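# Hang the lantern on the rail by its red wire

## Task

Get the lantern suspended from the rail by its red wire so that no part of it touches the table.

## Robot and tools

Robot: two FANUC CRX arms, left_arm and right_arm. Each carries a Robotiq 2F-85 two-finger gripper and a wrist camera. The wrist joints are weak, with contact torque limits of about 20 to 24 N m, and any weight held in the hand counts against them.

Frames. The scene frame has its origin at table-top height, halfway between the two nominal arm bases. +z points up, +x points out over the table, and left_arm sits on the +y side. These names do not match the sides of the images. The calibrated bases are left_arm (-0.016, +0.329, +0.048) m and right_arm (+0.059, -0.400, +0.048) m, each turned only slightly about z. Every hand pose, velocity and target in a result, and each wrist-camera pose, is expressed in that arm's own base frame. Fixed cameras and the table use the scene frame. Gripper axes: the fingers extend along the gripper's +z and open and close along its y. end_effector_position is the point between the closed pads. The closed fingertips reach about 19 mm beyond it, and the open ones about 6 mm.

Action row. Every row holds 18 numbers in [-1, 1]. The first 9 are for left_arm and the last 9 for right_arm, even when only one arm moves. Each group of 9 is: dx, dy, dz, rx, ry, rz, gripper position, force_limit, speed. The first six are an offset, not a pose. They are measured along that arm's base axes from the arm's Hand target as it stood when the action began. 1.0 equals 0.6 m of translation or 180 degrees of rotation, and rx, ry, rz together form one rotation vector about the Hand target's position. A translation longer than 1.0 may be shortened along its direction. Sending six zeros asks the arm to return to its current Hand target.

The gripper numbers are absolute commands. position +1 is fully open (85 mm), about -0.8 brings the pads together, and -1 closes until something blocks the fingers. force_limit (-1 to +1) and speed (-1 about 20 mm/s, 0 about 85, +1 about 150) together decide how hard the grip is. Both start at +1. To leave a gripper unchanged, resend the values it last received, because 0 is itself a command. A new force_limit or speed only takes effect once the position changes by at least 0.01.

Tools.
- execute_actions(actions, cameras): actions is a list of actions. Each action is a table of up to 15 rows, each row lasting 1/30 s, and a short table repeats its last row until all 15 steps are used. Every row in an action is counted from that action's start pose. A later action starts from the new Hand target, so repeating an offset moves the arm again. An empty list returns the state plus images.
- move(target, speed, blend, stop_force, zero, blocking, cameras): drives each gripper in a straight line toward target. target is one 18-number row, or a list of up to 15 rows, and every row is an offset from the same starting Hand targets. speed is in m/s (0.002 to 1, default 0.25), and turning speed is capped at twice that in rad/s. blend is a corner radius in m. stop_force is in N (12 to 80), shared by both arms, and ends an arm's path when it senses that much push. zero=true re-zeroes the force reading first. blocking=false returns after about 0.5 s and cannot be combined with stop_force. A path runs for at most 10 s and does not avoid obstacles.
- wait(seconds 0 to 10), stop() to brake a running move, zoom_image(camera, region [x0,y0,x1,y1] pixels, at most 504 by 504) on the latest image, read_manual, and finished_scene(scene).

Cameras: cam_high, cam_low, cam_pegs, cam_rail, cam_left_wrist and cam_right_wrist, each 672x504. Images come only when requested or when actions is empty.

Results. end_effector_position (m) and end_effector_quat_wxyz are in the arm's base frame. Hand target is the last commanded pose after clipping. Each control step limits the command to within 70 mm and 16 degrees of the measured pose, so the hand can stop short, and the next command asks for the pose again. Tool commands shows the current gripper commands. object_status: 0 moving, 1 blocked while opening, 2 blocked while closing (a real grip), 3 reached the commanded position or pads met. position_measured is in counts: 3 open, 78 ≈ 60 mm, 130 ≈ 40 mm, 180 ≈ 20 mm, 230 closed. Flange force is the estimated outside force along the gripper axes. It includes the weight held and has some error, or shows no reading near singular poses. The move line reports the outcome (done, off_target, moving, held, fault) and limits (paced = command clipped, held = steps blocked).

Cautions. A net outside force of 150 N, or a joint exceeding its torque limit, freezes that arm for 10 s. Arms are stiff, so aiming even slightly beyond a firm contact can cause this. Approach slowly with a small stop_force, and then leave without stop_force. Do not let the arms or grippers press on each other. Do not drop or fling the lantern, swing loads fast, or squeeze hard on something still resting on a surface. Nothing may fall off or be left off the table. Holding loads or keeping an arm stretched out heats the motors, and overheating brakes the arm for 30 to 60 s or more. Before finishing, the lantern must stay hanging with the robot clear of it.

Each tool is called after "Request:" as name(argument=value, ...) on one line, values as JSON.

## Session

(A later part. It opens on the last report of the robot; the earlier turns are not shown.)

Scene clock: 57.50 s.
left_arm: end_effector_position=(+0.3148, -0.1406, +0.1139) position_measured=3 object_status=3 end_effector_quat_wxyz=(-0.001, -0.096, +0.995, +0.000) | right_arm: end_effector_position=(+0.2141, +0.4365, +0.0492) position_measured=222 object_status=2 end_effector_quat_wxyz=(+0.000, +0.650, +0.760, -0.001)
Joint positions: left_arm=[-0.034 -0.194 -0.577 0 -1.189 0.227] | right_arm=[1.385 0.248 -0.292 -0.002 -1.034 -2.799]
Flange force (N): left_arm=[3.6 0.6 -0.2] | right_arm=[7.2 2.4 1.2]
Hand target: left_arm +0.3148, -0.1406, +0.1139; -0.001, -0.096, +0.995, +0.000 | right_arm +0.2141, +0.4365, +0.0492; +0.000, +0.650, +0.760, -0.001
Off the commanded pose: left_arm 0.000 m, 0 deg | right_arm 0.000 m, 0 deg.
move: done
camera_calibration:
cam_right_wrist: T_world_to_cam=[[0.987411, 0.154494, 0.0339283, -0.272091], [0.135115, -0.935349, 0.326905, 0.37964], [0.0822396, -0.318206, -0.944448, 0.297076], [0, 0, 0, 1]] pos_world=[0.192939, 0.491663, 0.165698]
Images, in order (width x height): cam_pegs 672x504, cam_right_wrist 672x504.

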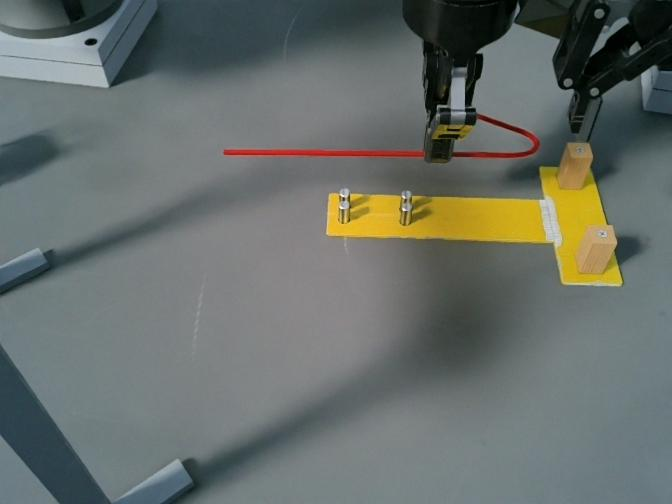

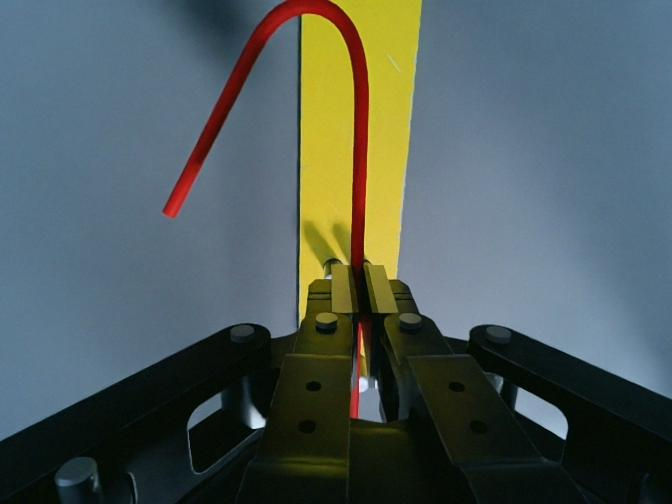

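Request:
move(target=[0,0,0,0,0,0,1,0,-0.5,-0.0028,0,-0.083,0,0,0,-1,-0.5,-1], speed=0.1, cameras=["cam_pegs","cam_low","cam_right_wrist"])

Request:
zoom_image(camera="cam_pegs", region=[310, 160, 470, 260])

Scene clock: 58.67 s.
left_arm: end_effector_position=(+0.3148, -0.1406, +0.1139) position_measured=3 object_status=3 end_effector_quat_wxyz=(-0.001, -0.096, +0.995, +0.000) | right_arm: end_effector_position=(+0.2124, +0.4365, -0.0006) position_measured=222 object_status=2 end_effector_quat_wxyz=(+0.000, +0.650, +0.760, -0.001)
Joint positions: left_arm=[-0.034 -0.194 -0.577 0 -1.189 0.227] | right_arm=[1.388 0.318 -0.339 -0.002 -0.917 -2.802]
Flange force (N): left_arm=[3.4 0.7 -0.2] | right_arm=[8.0 3.0 2.9]
Hand target: left_arm +0.3148, -0.1406, +0.1139; -0.001, -0.096, +0.995, +0.000 | right_arm +0.2124, +0.4365, -0.0006; +0.000, +0.650, +0.760, -0.001
Off the commanded pose: left_arm 0.000 m, 0 deg | right_arm 0.000 m, 0 deg.
move: done
camera_calibration:
cam_right_wrist: T_world_to_cam=[[0.987434, 0.154357, 0.0338876, -0.268655], [0.135008, -0.9354, 0.326802, 0.396207], [0.0821428, -0.31812, -0.944485, 0.250163], [0, 0, 0, 1]] pos_world=[0.191239, 0.491663, 0.115898]
Images, in order (width x height): cam_low 672x504, cam_pegs 672x504, cam_right_wrist 672x504.

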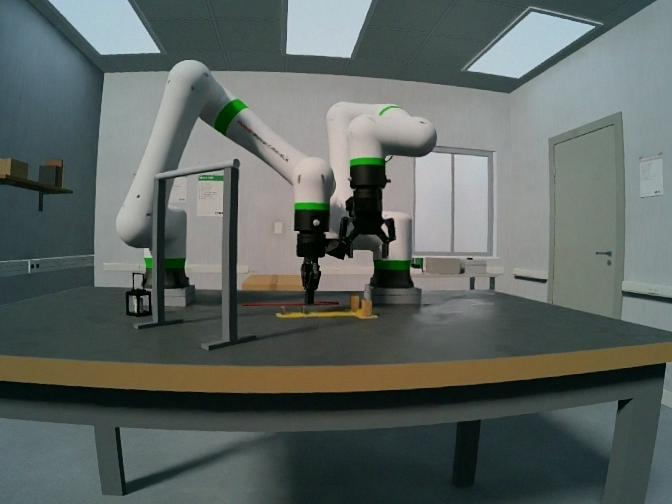

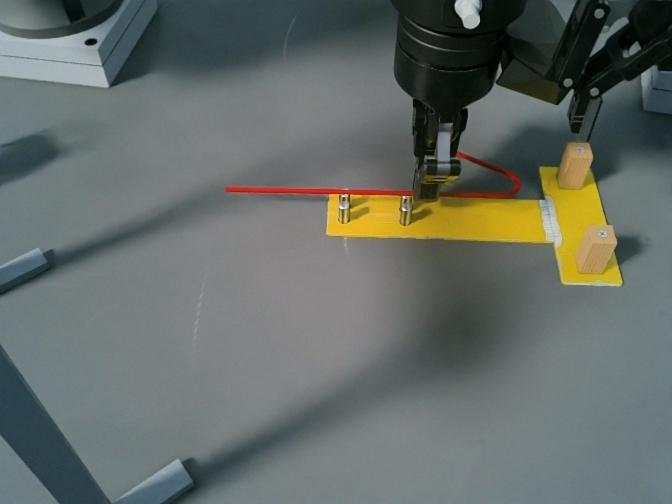

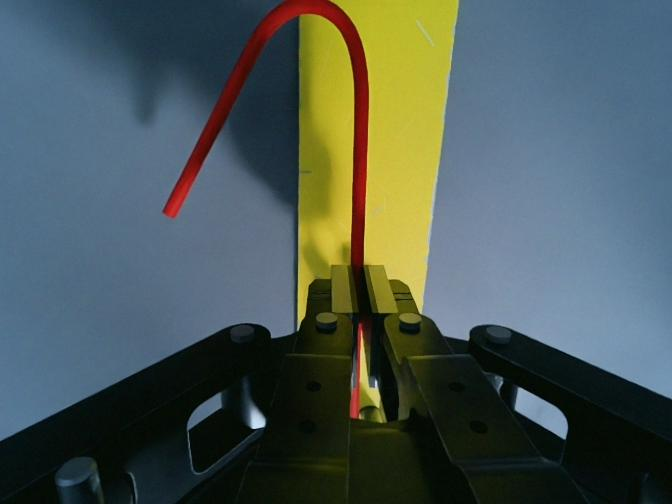

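Scaled by 3.150 from the camera's 672x504 image, which has a finer 960x720 frame.

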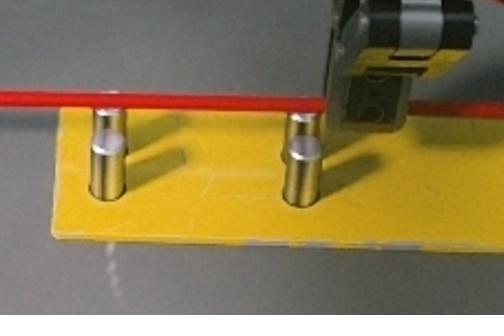

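Request:
move(target=[0,0,0,0,0,0,1,0,-0.5,-0.001,0,-0.01,0,0,0,-1,-0.5,-1], speed=0.02, stop_force=12, cameras=["cam_pegs"])

Request:
zoom_image(camera="cam_pegs", region=[320, 170, 430, 240])

Scene clock: 60.23 s.
left_arm: end_effector_position=(+0.3148, -0.1406, +0.1139) position_measured=3 object_status=3 end_effector_quat_wxyz=(-0.001, -0.096, +0.995, +0.000) | right_arm: end_effector_position=(+0.2120, +0.4365, -0.0049) position_measured=222 object_status=2 end_effector_quat_wxyz=(+0.000, +0.650, +0.760, -0.001)
Joint positions: left_arm=[-0.034 -0.194 -0.577 0 -1.189 0.227] | right_arm=[1.389 0.324 -0.342 -0.002 -0.906 -2.803]
Flange force (N): left_arm=[3.6 0.7 0.0] | right_arm=[5.4 -2.0 -15.4]
Hand target: left_arm +0.3148, -0.1406, +0.1139; -0.001, -0.096, +0.995, +0.000 | right_arm +0.2120, +0.4365, -0.0049; +0.000, +0.650, +0.760, -0.001 (not the last commanded pose)
Off the commanded pose: left_arm 0.000 m, 0 deg | right_arm 0.002 m, 0 deg.
move: contact (right_arm)
Images, in order (width x height): cam_pegs 672x504.

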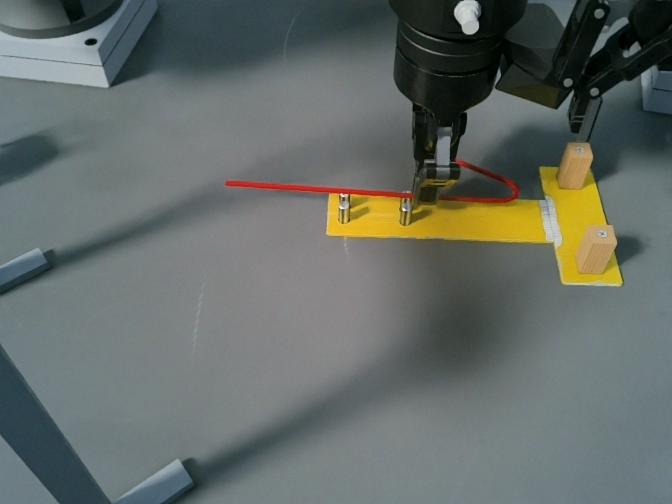

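Scaled by 4.582 from the camera's 672x504 image, which has a finer 960x720 frame.

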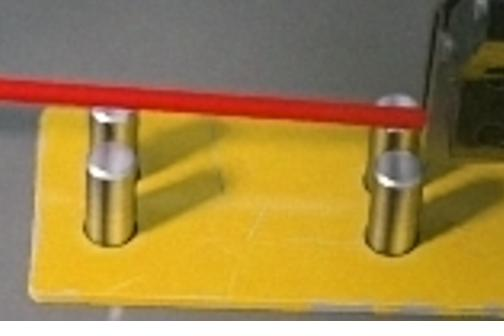

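Request:
move(target=[0,0,0,0,0,0,1,0,-0.5,0.0055,0,0.007,0,0,0,-1,-0.5,-1], speed=0.03, cameras=["cam_pegs"])

Request:
zoom_image(camera="cam_pegs", region=[320, 170, 430, 240])

Request:
move(target=[0,0,0,0,0,0,1,0,-0.5,0,0,-0.017,0,0,0,-1,-0.5,-1], speed=0.02, stop_force=12, cameras=["cam_pegs"])

Request:
zoom_image(camera="cam_pegs", region=[320, 170, 430, 240])

Scene clock: 61.30 s.
left_arm: end_effector_position=(+0.3148, -0.1406, +0.1139) position_measured=3 object_status=3 end_effector_quat_wxyz=(-0.001, -0.096, +0.995, +0.000) | right_arm: end_effector_position=(+0.2153, +0.4365, -0.0007) position_measured=222 object_status=2 end_effector_quat_wxyz=(+0.000, +0.650, +0.760, -0.001)
Joint positions: left_arm=[-0.034 -0.194 -0.577 0 -1.189 0.227] | right_arm=[1.382 0.321 -0.335 -0.002 -0.917 -2.797]
Flange force (N): left_arm=[3.1 0.7 0.1] | right_arm=[8.3 2.3 2.5]
Hand target: left_arm +0.3148, -0.1406, +0.1139; -0.001, -0.096, +0.995, +0.000 | right_arm +0.2153, +0.4365, -0.0007; +0.000, +0.650, +0.760, -0.001
Off the commanded pose: left_arm 0.000 m, 0 deg | right_arm 0.000 m, 0 deg.
move: done
Images, in order (width x height): cam_pegs 672x504.

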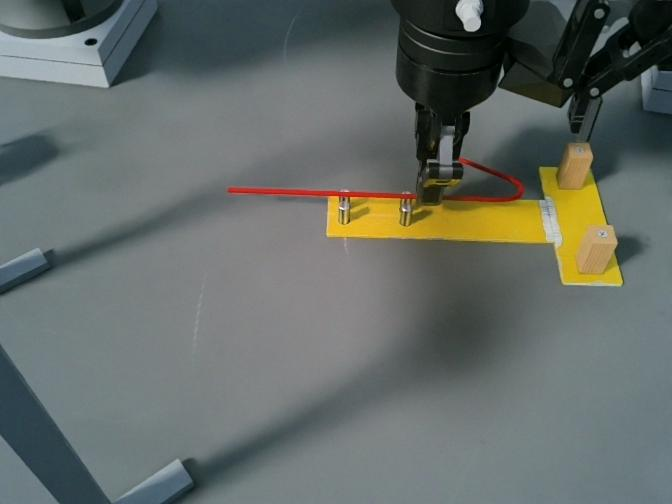

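Scaled by 4.582 from the camera's 672x504 image, which has a finer 960x720 frame.

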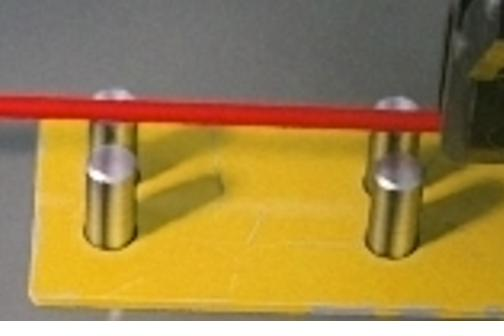

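Scene clock: 62.50 s.
left_arm: end_effector_position=(+0.3148, -0.1406, +0.1139) position_measured=3 object_status=3 end_effector_quat_wxyz=(-0.001, -0.096, +0.995, +0.000) | right_arm: end_effector_position=(+0.2153, +0.4365, -0.0109) position_measured=222 object_status=2 end_effector_quat_wxyz=(+0.000, +0.650, +0.760, -0.001)
Joint positions: left_arm=[-0.034 -0.194 -0.577 0 -1.189 0.227] | right_arm=[1.382 0.337 -0.342 -0.002 -0.894 -2.796]
Flange force (N): left_arm=[3.6 1.0 -0.1] | right_arm=[7.7 2.0 2.0]
Hand target: left_arm +0.3148, -0.1406, +0.1139; -0.001, -0.096, +0.995, +0.000 | right_arm +0.2153, +0.4365, -0.0109; +0.000, +0.650, +0.760, -0.001
Off the commanded pose: left_arm 0.000 m, 0 deg | right_arm 0.000 m, 0 deg.
move: done
Images, in order (width x height): cam_pegs 672x504.

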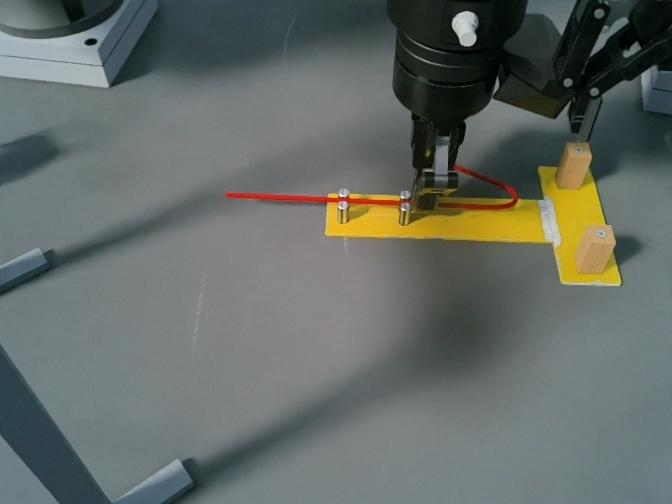

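Scaled by 4.582 from the camera's 672x504 image, which has a finer 960x720 frame.

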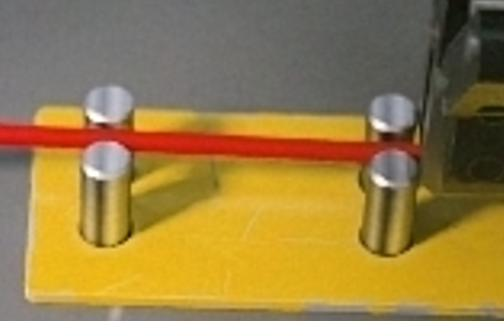

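Request:
move(target=[0,0,0,0,0,0,1,0,-0.5,0,0,-0.0185,0,0,0,-1,-0.5,-1], speed=0.02, stop_force=12)

Request:
move(target=[[0,0,0,0,0,0,1,0,-0.5,0,0,0.0,0,0,0,-0.3,-0.5,-1],[0,0,0,0,0,0,1,0,-0.5,0,0,0.15,0,0,0,-0.3,-0.5,-1],[0,0,0,0,0,0,1,0,-0.5,0.041,-0.245,0.17,0,0,0,-0.3,-0.5,-1]], cameras=["cam_pegs","cam_left_wrist","cam_right_wrist"])

Scene clock: 63.97 s.
left_arm: end_effector_position=(+0.3148, -0.1406, +0.1139) position_measured=3 object_status=3 end_effector_quat_wxyz=(-0.001, -0.096, +0.995, +0.000) | right_arm: end_effector_position=(+0.2153, +0.4365, -0.0220) position_measured=222 object_status=2 end_effector_quat_wxyz=(+0.000, +0.650, +0.760, -0.001)
Joint positions: left_arm=[-0.034 -0.194 -0.577 0 -1.189 0.227] | right_arm=[1.382 0.356 -0.35 -0.002 -0.868 -2.796]
Flange force (N): left_arm=[3.6 1.2 -0.2] | right_arm=[8.5 2.5 1.9]
Hand target: left_arm +0.3148, -0.1406, +0.1139; -0.001, -0.096, +0.995, +0.000 | right_arm +0.2153, +0.4365, -0.0220; +0.000, +0.650, +0.760, -0.001
Off the commanded pose: left_arm 0.000 m, 0 deg | right_arm 0.000 m, 0 deg.
move: done

Scene clock: 65.80 s.
left_arm: end_effector_position=(+0.3148, -0.1406, +0.1139) position_measured=3 object_status=3 end_effector_quat_wxyz=(-0.001, -0.096, +0.995, +0.000) | right_arm: end_effector_position=(+0.2152, +0.4361, -0.0170) position_measured=167 object_status=3 end_effector_quat_wxyz=(+0.000, +0.650, +0.760, -0.002)
Joint positions: left_arm=[-0.034 -0.194 -0.577 0 -1.189 0.227] | right_arm=[1.382 0.347 -0.347 -0.002 -0.88 -2.796]
Flange force (N): left_arm=[3.7 1.2 -0.2] | right_arm=[8.2 3.4 3.4]
Hand target: left_arm +0.3148, -0.1406, +0.1139; -0.001, -0.096, +0.995, +0.000 | right_arm +0.2152, +0.4361, -0.0171; +0.000, +0.650, +0.760, -0.002 (not the last commanded pose)
Off the commanded pose: left_arm 0.000 m, 0 deg | right_arm 0.178 m, 0 deg.
move: held (right_arm; a check stopped the path); path passed 1 of 3 targets; limits=held
pose unreachable (right arm): on one or more control steps of this call, first in action 0 (counted from 0), this arm could not follow its commanded pose, so it was not sent that pose on those steps. It may still have moved: this result reports where it is.
cause: moving toward the commanded pose would bring a part of the arm too close to another arm (this arm's gripper and the left arm's gripper, 16 mm apart when this arm was first held).
camera_calibration:
cam_left_wrist: T_world_to_cam=[[-0.190321, 0.981624, 0.0138739, 0.196843], [0.928336, 0.175356, 0.327784, -0.286838], [0.319327, 0.0752637, -0.944651, 0.148404], [0, 0, 0, 1]] pos_world=[0.256356, -0.154097, 0.23148]
cam_right_wrist: T_world_to_cam=[[0.987398, 0.154607, 0.0337976, -0.270937], [0.135212, -0.935127, 0.3275, 0.400791], [0.0822387, -0.318803, -0.944247, 0.234581], [0, 0, 0, 1]] pos_world=[0.194039, 0.491464, 0.0994]
Images, in order (width x height): cam_pegs 672x504, cam_left_wrist 672x504, cam_right_wrist 672x504.

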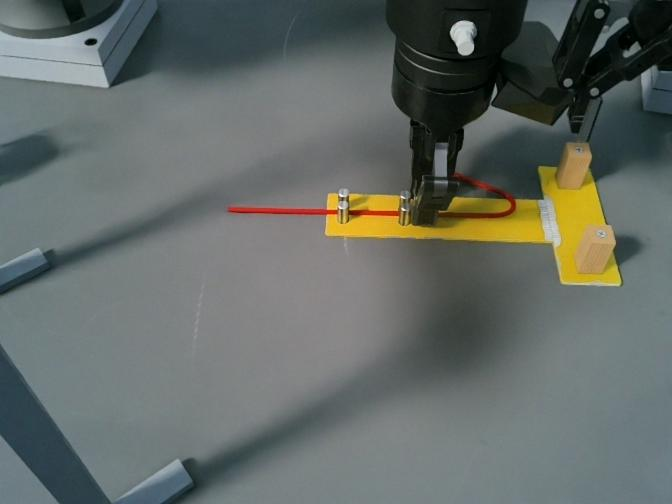

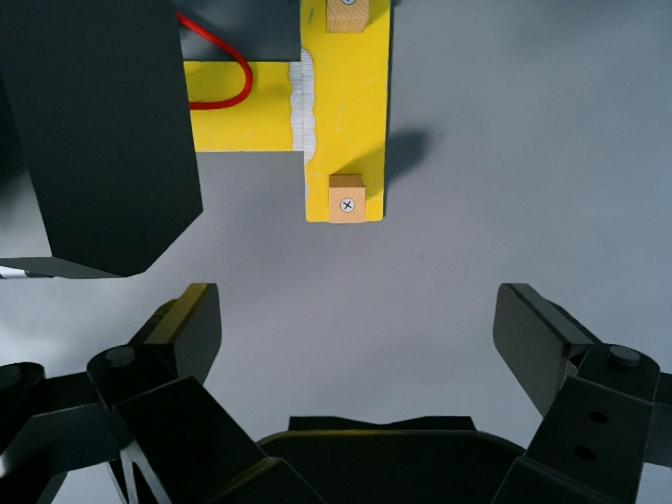

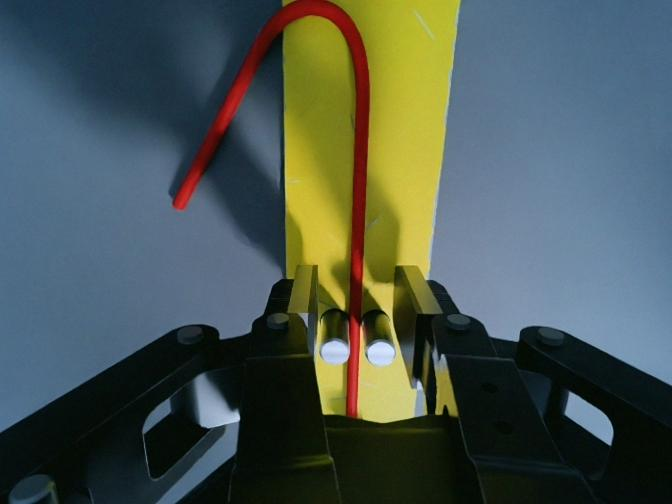

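Request:
move(target=[[0.05,0.1,0.05,0,0,0,1,0,-0.5,0,0,0,0,0,0,-0.3,-0.5,-1],[0.05,0.1,0.05,0,0,0,1,0,-0.5,0,0,0.15,0,0,0,-0.3,-0.5,-1],[0.05,0.1,0.05,0,0,0,1,0,-0.5,0.041,-0.245,0.17,0,0,0,-0.3,-0.5,-1]], cameras=["cam_pegs","cam_left_wrist","cam_right_wrist"])

Scene clock: 69.47 s.
left_arm: end_effector_position=(+0.3448, -0.0806, +0.1439) position_measured=3 object_status=3 end_effector_quat_wxyz=(-0.001, -0.096, +0.995, +0.000) | right_arm: end_effector_position=(+0.2398, +0.2891, +0.0849) position_measured=167 object_status=3 end_effector_quat_wxyz=(+0.000, +0.650, +0.760, -0.002)
Joint positions: left_arm=[0.146 -0.196 -0.505 -0.001 -1.263 0.048] | right_arm=[1.231 -0.07 -0.545 -0.001 -1.1 -2.646]
Flange force (N): left_arm=[3.2 0.2 0.3] | right_arm=[7.3 -0.4 -0.3]
Hand target: left_arm +0.3448, -0.0806, +0.1439; -0.001, -0.096, +0.995, +0.000 | right_arm +0.2398, +0.2891, +0.0849; +0.000, +0.650, +0.760, -0.002
Off the commanded pose: left_arm 0.000 m, 0 deg | right_arm 0.000 m, 0 deg.
move: done
camera_calibration:
cam_left_wrist: T_world_to_cam=[[-0.190321, 0.981624, 0.0138739, 0.143239], [0.928336, 0.175356, 0.327784, -0.335043], [0.319327, 0.0752637, -0.944651, 0.162648], [0, 0, 0, 1]] pos_world=[0.286356, -0.0940969, 0.26148]
cam_right_wrist: T_world_to_cam=[[0.987396, 0.154621, 0.0337786, -0.275948], [0.135222, -0.935083, 0.327619, 0.226555], [0.0822427, -0.318923, -0.944206, 0.282039], [0, 0, 0, 1]] pos_world=[0.218639, 0.344464, 0.2014]
Images, in order (width x height): cam_pegs 672x504, cam_left_wrist 672x504, cam_right_wrist 672x504.

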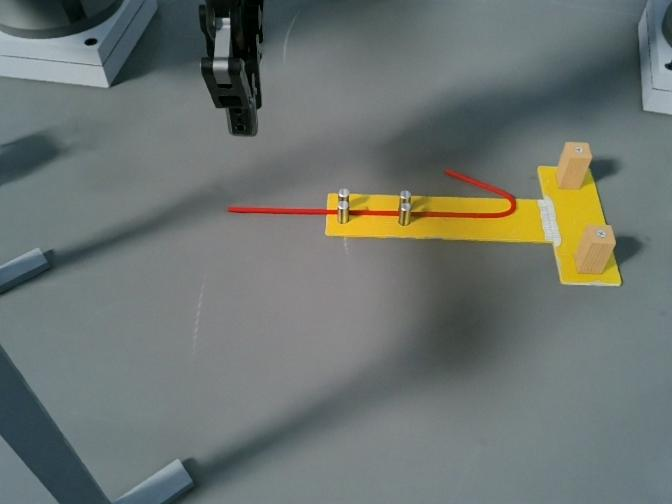

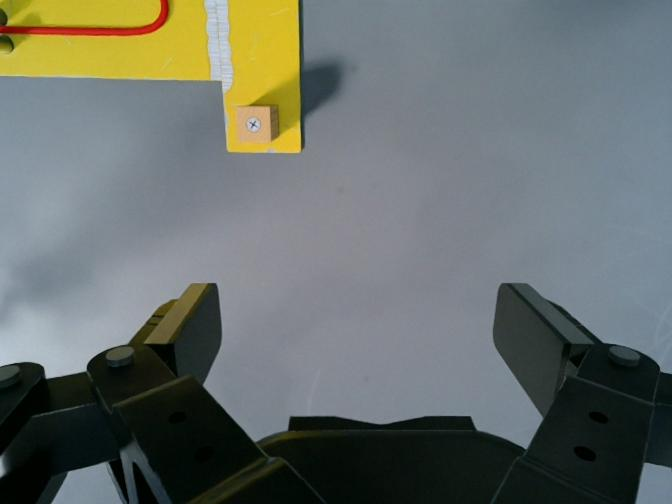

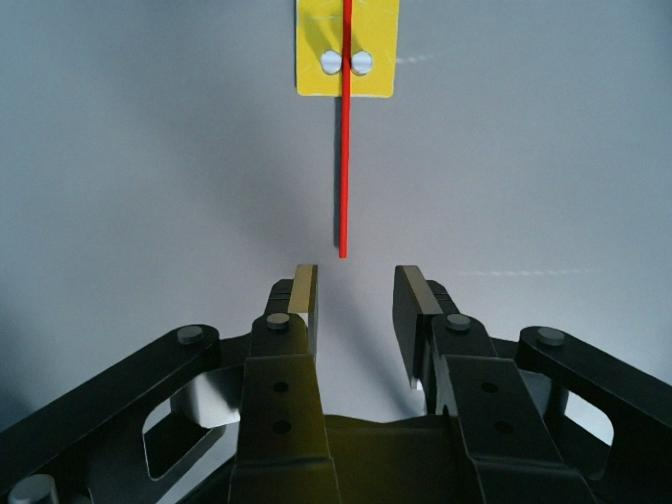

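Request:
move(target=[[-0.065,-0.0967,-0.04,0,0,0,1,0,-0.5,-0.0023,0.0142,-0.08,0,0,-0.005,-0.3,0.5,-1],[-0.065,-0.0967,-0.27,0,0,0,1,0,-0.5,-0.0023,0.0142,-0.182,0,0,-0.005,-0.3,0.5,-1],[-0.065,-0.0967,-0.27,0,0,0,-1,0,-1,-0.0023,0.0142,-0.182,0,0,-0.005,-1,0.5,-1]], speed=0.15, cameras=["cam_pegs","cam_right_wrist"])

Scene clock: 76.03 s.
left_arm: end_effector_position=(+0.3058, -0.1386, -0.0180) position_measured=181 object_status=0 end_effector_quat_wxyz=(-0.001, -0.096, +0.995, +0.000) | right_arm: end_effector_position=(+0.2384, +0.2976, -0.0243) position_measured=226 object_status=2 end_effector_quat_wxyz=(+0.000, +0.656, +0.755, -0.002)
Joint positions: left_arm=[-0.028 0.006 -0.768 -0.001 -0.798 0.222] | right_arm=[1.242 0.134 -0.648 -0.001 -0.792 -2.673]
Flange force (N): left_arm=[3.9 6.0 -21.2] | right_arm=[6.0 2.0 2.2]
Hand target: left_arm +0.3058, -0.1386, -0.0181; -0.001, -0.096, +0.995, +0.000 | right_arm +0.2384, +0.2976, -0.0243; +0.000, +0.656, +0.755, -0.002
Off the commanded pose: left_arm 0.000 m, 0 deg | right_arm 0.000 m, 0 deg.
move: done
camera_calibration:
cam_right_wrist: T_world_to_cam=[[0.989708, 0.139085, 0.0336718, -0.268094], [0.120547, -0.937099, 0.327587, 0.274595], [0.0771164, -0.320156, -0.944221, 0.183355], [0, 0, 0, 1]] pos_world=[0.218094, 0.353313, 0.0922007]
Images, in order (width x height): cam_pegs 672x504, cam_right_wrist 672x504.

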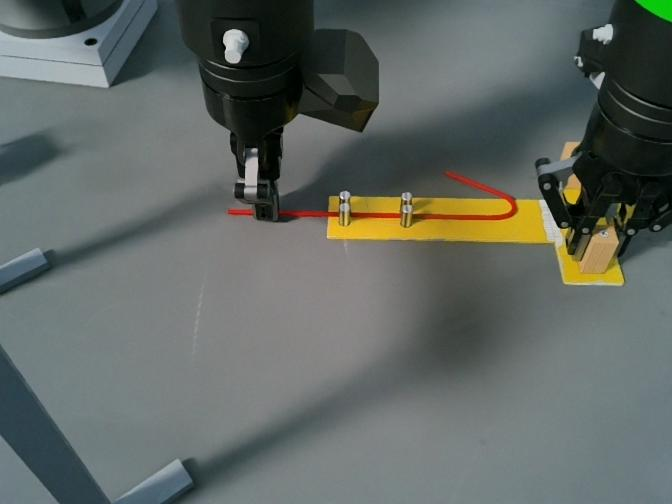

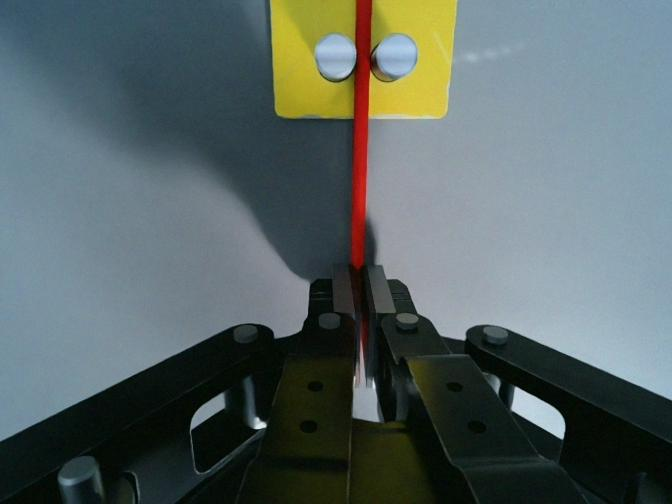

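Request:
move(target=[[0,0,0,0,0,0,-1,0,-1,0.0522,0.0213,0.001,0,0,0.167,-1,0.5,-1],[0,0,0,0,0,0,-1,0,-1,0.0848,0.0633,0.002,0,0,0.333,-1,0.5,-1],[0,0,0,0,0,0,-1,0,-1,0.0917,0.113,0.003,0,0,0.5,-1,0.5,-1],[0,0,0,0,0,0,-1,0,-1,0.0738,0.157,0.004,0,0,0.667,-1,0.5,-1]], speed=0.15, blend=0.004)

Request:
move(target=[0,0,0,0,0,0,-1,0,-1,-0.0375,0.028,0.001,0,0,0.183,-1,0.5,-1], speed=0.15, cameras=["cam_pegs"])

Request:
move(target=[[0,0,0,0,0,0,-1,0,-1,0,0,0,0,0,0,-0.3,0.5,-1],[0,0,0,0,0,0,-1,0,-1,0,0,0.3,0,0,0,-0.3,0.5,-1]], cameras=["all"])

Scene clock: 83.87 s.
left_arm: end_effector_position=(+0.3058, -0.1386, -0.0181) position_measured=181 object_status=2 end_effector_quat_wxyz=(-0.001, -0.096, +0.995, +0.000) | right_arm: end_effector_position=(+0.2827, +0.3919, -0.0219) position_measured=226 object_status=2 end_effector_quat_wxyz=(+0.002, -0.326, +0.945, -0.001)
Joint positions: left_arm=[-0.028 0.006 -0.768 -0.001 -0.798 0.222] | right_arm=[1.221 0.345 -0.367 0.005 -0.858 -0.559]
Flange force (N): left_arm=[3.2 10.5 -27.6] | right_arm=[-0.7 -1.9 4.2]
Hand target: left_arm +0.3058, -0.1386, -0.0181; -0.001, -0.096, +0.995, +0.000 | right_arm +0.2827, +0.3918, -0.0219; +0.002, -0.326, +0.945, -0.001
Off the commanded pose: left_arm 0.000 m, 0 deg | right_arm 0.000 m, 0 deg.
move: done

Scene clock: 86.17 s.
left_arm: end_effector_position=(+0.3058, -0.1386, -0.0181) position_measured=181 object_status=2 end_effector_quat_wxyz=(-0.001, -0.096, +0.995, +0.000) | right_arm: end_effector_position=(+0.2602, +0.4086, -0.0213) position_measured=226 object_status=2 end_effector_quat_wxyz=(+0.002, -0.581, +0.814, +0.000)
Joint positions: left_arm=[-0.028 0.006 -0.768 -0.001 -0.798 0.222] | right_arm=[1.277 0.346 -0.363 0.003 -0.859 -0.04]
Flange force (N): left_arm=[3.9 4.7 -20.9] | right_arm=[0.2 -3.8 5.7]
Hand target: left_arm +0.3058, -0.1386, -0.0181; -0.001, -0.096, +0.995, +0.000 | right_arm +0.2602, +0.4086, -0.0213; +0.002, -0.581, +0.814, +0.000
Off the commanded pose: left_arm 0.000 m, 0 deg | right_arm 0.000 m, 0 deg.
move: done
Images, in order (width x height): cam_pegs 672x504.

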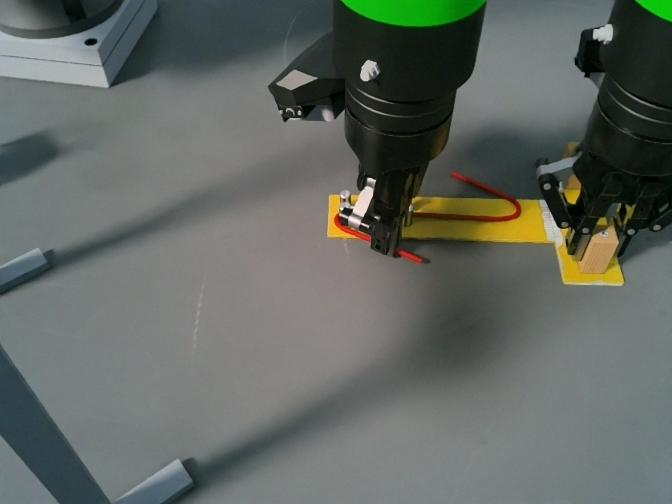

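Scene clock: 88.73 s.
left_arm: end_effector_position=(+0.3058, -0.1386, -0.0181) position_measured=181 object_status=2 end_effector_quat_wxyz=(-0.001, -0.096, +0.995, +0.000) | right_arm: end_effector_position=(+0.2602, +0.4086, +0.1587) position_measured=167 object_status=3 end_effector_quat_wxyz=(+0.002, -0.581, +0.814, +0.000)
Joint positions: left_arm=[-0.028 0.006 -0.768 -0.001 -0.798 0.222] | right_arm=[1.277 0.129 -0.156 0.003 -1.283 -0.038]
Flange force (N): left_arm=[4.3 4.9 -21.2] | right_arm=[-9.3 0.1 -1.7]
Hand target: left_arm +0.3058, -0.1386, -0.0181; -0.001, -0.096, +0.995, +0.000 | right_arm +0.2602, +0.4086, +0.1587; +0.002, -0.581, +0.814, +0.000
Off the commanded pose: left_arm 0.000 m, 0 deg | right_arm 0.000 m, 0 deg.
move: done
camera_calibration:
cam_left_wrist: T_world_to_cam=[[-0.190321, 0.981624, 0.0138739, 0.194999], [0.928336, 0.175356, 0.327784, -0.235566], [0.319327, 0.0752637, -0.944651, 0.0264337], [0, 0, 0, 1]] pos_world=[0.247356, -0.152097, 0.09948]
cam_right_wrist: T_world_to_cam=[[-0.944978, 0.325391, 0.0337217, 0.116067], [0.318046, 0.889702, 0.327532, -0.481779], [0.0765739, 0.320236, -0.944238, 0.128375], [0, 0, 0, 1]] pos_world=[0.253078, 0.349762, 0.2751]

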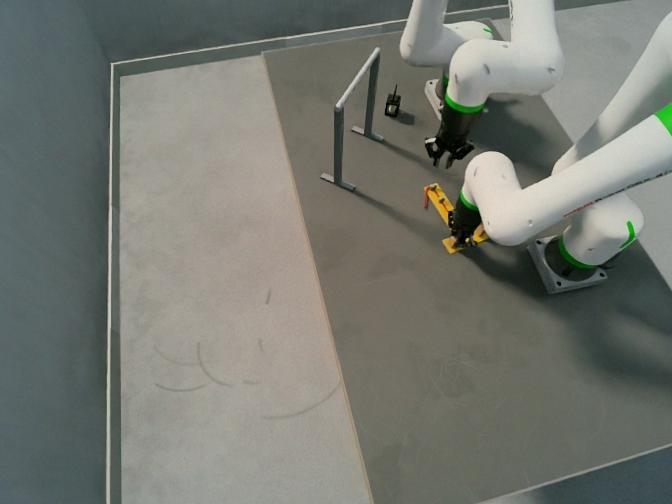

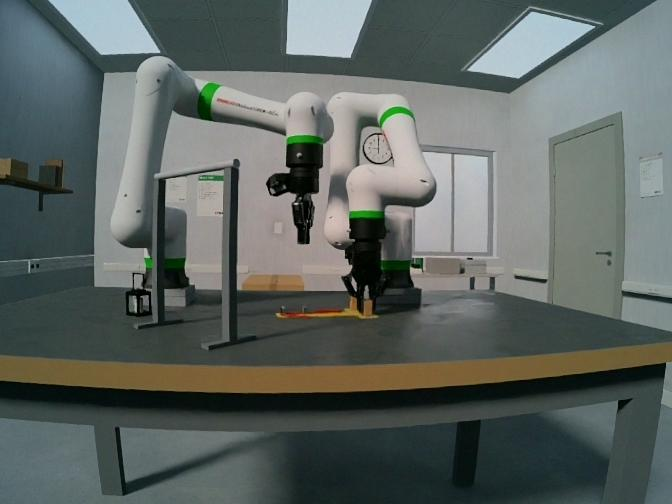

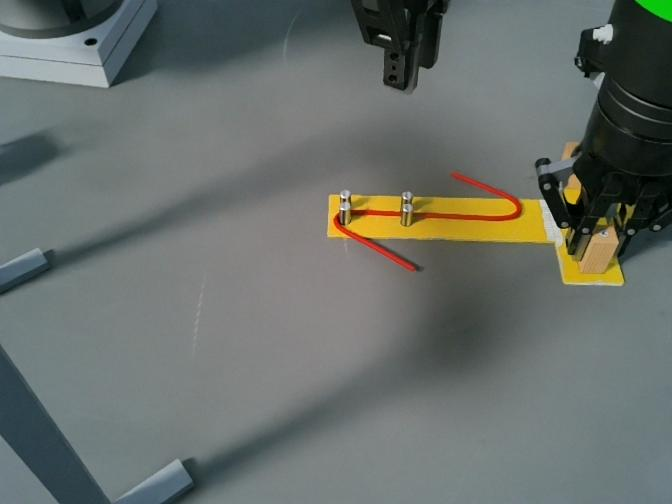

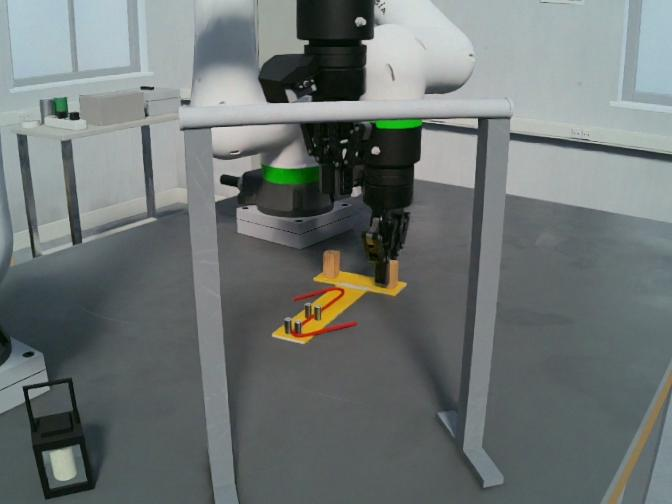

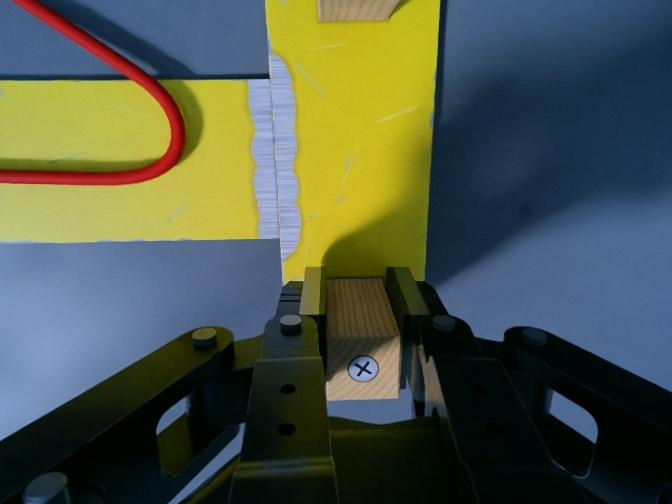

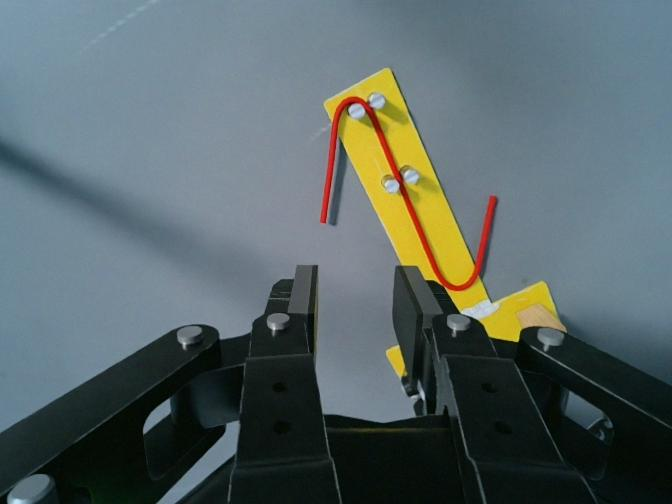

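Request:
move(target=[[0,0,0,0,0,0,1,0,-0.5,-0.017,-0.51,0.4,0,0,0,-0.3,0.5,-1],[0,0,0.2,0,0,0,1,0,-0.5,-0.017,-0.51,0.4,0,0,0,-0.3,0.5,-1],[-0.008,-0.23,0.2,0,0,-0.497,0.2,0,-0.5,-0.017,-0.51,0.4,0,0,0,-0.3,0.5,-1]], speed=0.3, cameras=["cam_left_wrist","cam_right_wrist","cam_pegs"])

Scene clock: 96.50 s.
left_arm: end_effector_position=(+0.3010, -0.2766, +0.1019) position_measured=104 object_status=0 end_effector_quat_wxyz=(+0.000, +0.632, +0.775, +0.001) | right_arm: end_effector_position=(+0.2500, +0.1026, +0.3987) position_measured=167 object_status=3 end_effector_quat_wxyz=(+0.002, -0.581, +0.814, +0.000)
Joint positions: left_arm=[-0.421 -0.006 -0.439 -0.002 -1.138 -0.947] | right_arm=[0.893 -0.419 -0.059 0.001 -1.927 0.347]
Flange force (N): left_arm=[2.4 -3.1 -0.3] | right_arm=[-3.5 2.2 -4.6]
Hand target: left_arm +0.3010, -0.2766, +0.1019; +0.000, +0.632, +0.775, +0.001 | right_arm +0.2500, +0.1026, +0.3987; +0.002, -0.581, +0.814, +0.000
Off the commanded pose: left_arm 0.000 m, 0 deg | right_arm 0.000 m, 0 deg.
move: done
camera_calibration:
cam_left_wrist: T_world_to_cam=[[0.979773, 0.199633, 0.0138667, -0.240555], [0.184164, -0.926623, 0.327801, -0.327059], [0.0782891, -0.318616, -0.944645, 0.115318], [0, 0, 0, 1]] pos_world=[0.286894, -0.218295, 0.21948]
cam_right_wrist: T_world_to_cam=[[-0.944968, 0.325419, 0.0337321, 0.197893], [0.318075, 0.889692, 0.327532, -0.284933], [0.076574, 0.320236, -0.944238, 0.453859], [0, 0, 0, 1]] pos_world=[0.242879, 0.0437623, 0.5152]
Images, in order (width x height): cam_pegs 672x504, cam_left_wrist 672x504, cam_right_wrist 672x504.

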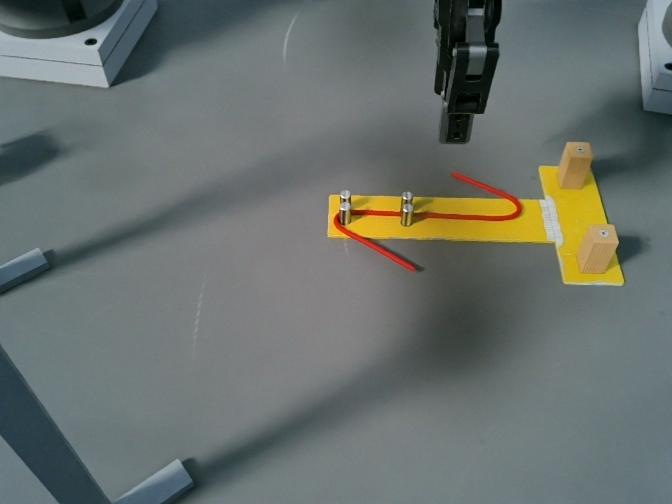

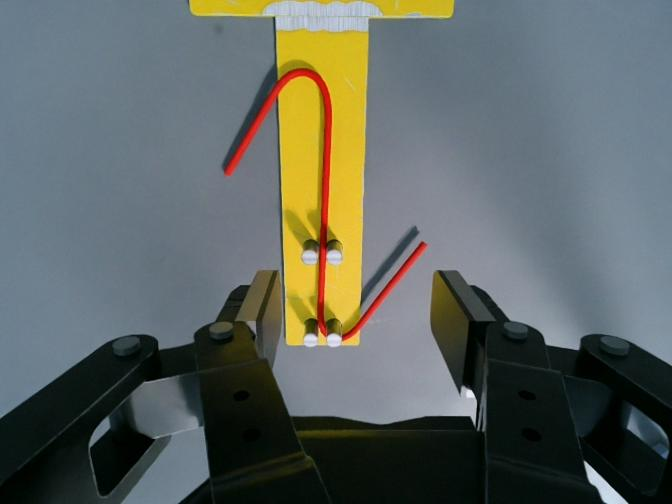

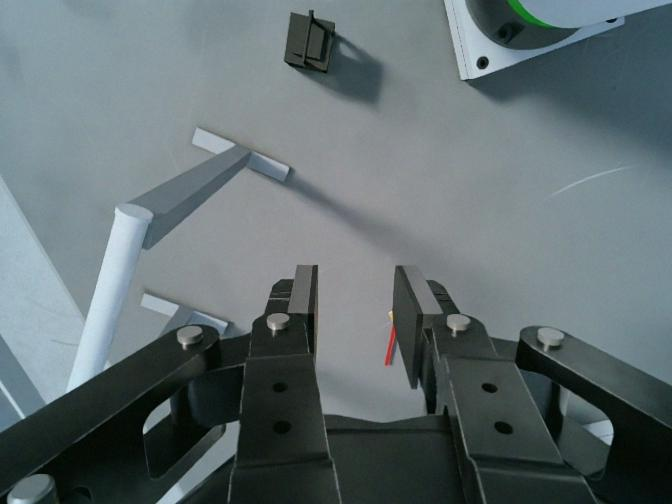

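Request:
move(target=[[-0.0113,0.001,-0.15,0,0,-0.014,-0.4,0,-0.5,0,0,0,0,0,0,-0.3,0.5,-1]], speed=0.2)

Request:
move(target=[0,0,-0.07,0,0,0,-0.4,0,-0.5,0,0,0,0,0,0,-0.3,0.5,-1], speed=0.02, stop_force=12, cameras=["cam_left_wrist","cam_pegs"])

Scene clock: 97.83 s.
left_arm: end_effector_position=(+0.2942, -0.2760, +0.0120) position_measured=179 object_status=0 end_effector_quat_wxyz=(+0.000, +0.649, +0.761, +0.001) | right_arm: end_effector_position=(+0.2500, +0.1026, +0.3987) position_measured=167 object_status=3 end_effector_quat_wxyz=(+0.002, -0.581, +0.814, +0.000)
Joint positions: left_arm=[-0.427 0.112 -0.56 -0.002 -0.898 -0.985] | right_arm=[0.893 -0.419 -0.059 0.001 -1.927 0.347]
Flange force (N): left_arm=[1.3 -2.8 -1.9] | right_arm=[-3.8 2.6 -4.3]
Hand target: left_arm +0.2942, -0.2760, +0.0119; +0.000, +0.649, +0.761, +0.001 | right_arm +0.2500, +0.1026, +0.3987; +0.002, -0.581, +0.814, +0.000
Off the commanded pose: left_arm 0.000 m, 0 deg | right_arm 0.000 m, 0 deg.
move: done

Scene clock: 100.20 s.
left_arm: end_effector_position=(+0.2943, -0.2761, -0.0231) position_measured=179 object_status=3 end_effector_quat_wxyz=(+0.000, +0.649, +0.761, +0.001) | right_arm: end_effector_position=(+0.2500, +0.1026, +0.3987) position_measured=167 object_status=3 end_effector_quat_wxyz=(+0.002, -0.581, +0.814, +0.000)
Joint positions: left_arm=[-0.427 0.179 -0.589 -0.002 -0.802 -0.984] | right_arm=[0.893 -0.419 -0.059 0.001 -1.927 0.347]
Flange force (N): left_arm=[20.5 -3.2 -68.9] | right_arm=[-3.9 2.2 -4.3]
Hand target: left_arm +0.2943, -0.2761, -0.0231; +0.000, +0.649, +0.761, +0.001 (not the last commanded pose) | right_arm +0.2500, +0.1026, +0.3987; +0.002, -0.581, +0.814, +0.000
Off the commanded pose: left_arm 0.007 m, 0 deg | right_arm 0.000 m, 0 deg.
move: contact (left_arm)
camera_calibration:
cam_left_wrist: T_world_to_cam=[[0.987606, 0.156325, 0.0140347, -0.246702], [0.143146, -0.933788, 0.327947, -0.274268], [0.0643716, -0.321873, -0.944592, 0.00113632], [0, 0, 0, 1]] pos_world=[0.282831, -0.217177, 0.094481]
Images, in order (width x height): cam_pegs 672x504, cam_left_wrist 672x504.

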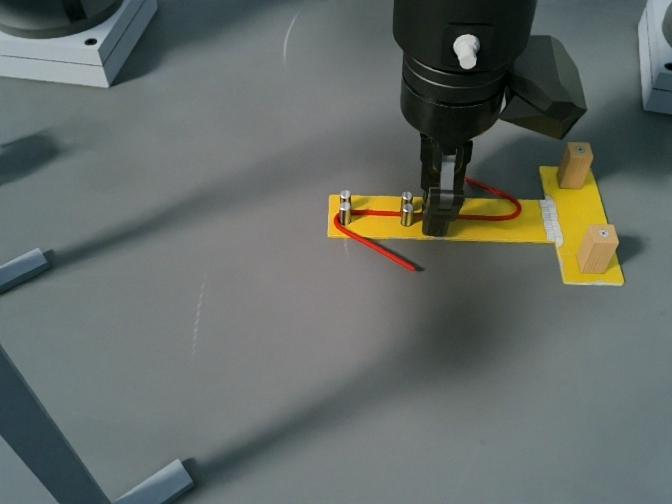

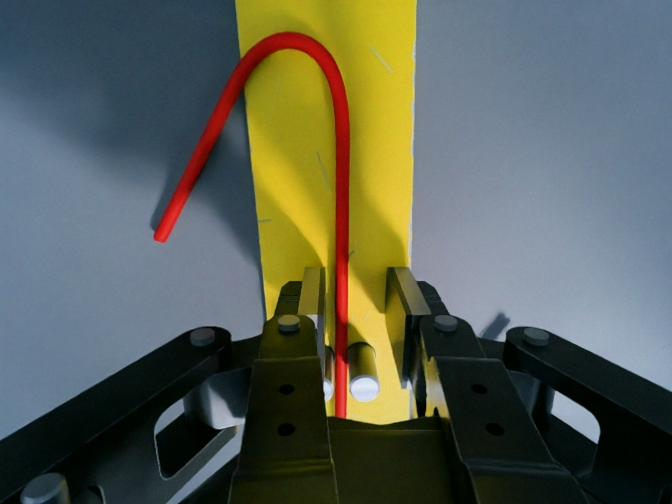

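Request:
move(target=[[0,0,0.014,0,0,0,-0.4,0,-0.5,0,0,0,0,0,0,-0.3,0.5,-1],[-0.004,0.017,0.012,0,0,0,-0.4,0,-0.5,0,0,0,0,0,0,-0.3,0.5,-1]], speed=0.05)

Request:
execute_actions(actions=[[[0,0,0,0,0,0,-0.7,0,-1,0,0,0,0,0,0,-0.3,0.5,-1]],[[0,0,0,0,0,0,-0.7,0,-1,0,0,0,0,0,0,-0.3,0.5,-1]]])

Request:
move(target=[0,0,-0.03,0,0,0,-0.7,0,-1,0,0,0,0,0,0,-0.3,0.5,-1], speed=0.006, stop_force=12, cameras=["cam_left_wrist"])

Scene clock: 101.73 s.
left_arm: end_effector_position=(+0.2919, -0.2658, -0.0159) position_measured=179 object_status=3 end_effector_quat_wxyz=(+0.000, +0.649, +0.761, +0.001) | right_arm: end_effector_position=(+0.2500, +0.1026, +0.3987) position_measured=167 object_status=3 end_effector_quat_wxyz=(+0.002, -0.581, +0.814, +0.000)
Joint positions: left_arm=[-0.404 0.145 -0.608 -0.002 -0.818 -1.006] | right_arm=[0.893 -0.419 -0.059 0.001 -1.927 0.347]
Flange force (N): left_arm=[1.8 -3.0 -2.2] | right_arm=[-3.7 1.6 -4.5]
Hand target: left_arm +0.2919, -0.2659, -0.0159; +0.000, +0.649, +0.761, +0.001 | right_arm +0.2500, +0.1026, +0.3987; +0.002, -0.581, +0.814, +0.000
Off the commanded pose: left_arm 0.000 m, 0 deg | right_arm 0.000 m, 0 deg.
move: done

Scene clock: 102.93 s.
left_arm: end_effector_position=(+0.2919, -0.2659, -0.0159) position_measured=217 object_status=3 end_effector_quat_wxyz=(+0.000, +0.649, +0.761, +0.001) | right_arm: end_effector_position=(+0.2500, +0.1026, +0.3987) position_measured=167 object_status=3 end_effector_quat_wxyz=(+0.002, -0.581, +0.814, +0.000)
Joint positions: left_arm=[-0.404 0.145 -0.608 -0.002 -0.818 -1.006] | right_arm=[0.893 -0.419 -0.059 0.001 -1.927 0.347]
Flange force (N): left_arm=[1.2 -2.8 -2.2] | right_arm=[-3.9 2.5 -4.8]
Flange force at the end of the 1st action (N): left_arm=[1.4 -2.3 -1.8] | right_arm=[-3.8 2.3 -5.0]
Hand target: left_arm +0.2919, -0.2659, -0.0159; +0.000, +0.649, +0.761, +0.001 | right_arm +0.2500, +0.1026, +0.3987; +0.002, -0.581, +0.814, +0.000
Off the commanded pose: left_arm 0.000 m, 0 deg | right_arm 0.000 m, 0 deg.

Scene clock: 104.03 s.
left_arm: end_effector_position=(+0.2921, -0.2659, -0.0188) position_measured=217 object_status=3 end_effector_quat_wxyz=(+0.000, +0.649, +0.761, +0.001) | right_arm: end_effector_position=(+0.2500, +0.1026, +0.3987) position_measured=167 object_status=3 end_effector_quat_wxyz=(+0.002, -0.581, +0.814, +0.000)
Joint positions: left_arm=[-0.404 0.151 -0.61 -0.002 -0.809 -1.006] | right_arm=[0.893 -0.419 -0.059 0.001 -1.927 0.347]
Flange force (N): left_arm=[3.4 1.7 -23.3] | right_arm=[-3.3 1.8 -4.2]
Hand target: left_arm +0.2920, -0.2659, -0.0188; +0.000, +0.649, +0.761, +0.001 (not the last commanded pose) | right_arm +0.2500, +0.1026, +0.3987; +0.002, -0.581, +0.814, +0.000
Off the commanded pose: left_arm 0.015 m, 0 deg | right_arm 0.000 m, 0 deg.
move: contact (left_arm)
camera_calibration:
cam_left_wrist: T_world_to_cam=[[0.987585, 0.156432, 0.0142953, -0.24608], [0.143152, -0.933731, 0.328106, -0.265797], [0.0646744, -0.321987, -0.944533, 0.00842251], [0, 0, 0, 1]] pos_world=[0.28053, -0.206976, 0.0986828]
Images, in order (width x height): cam_left_wrist 672x504.

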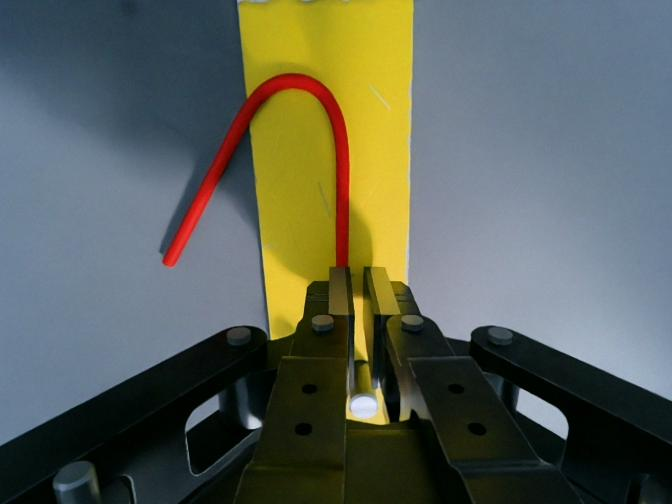

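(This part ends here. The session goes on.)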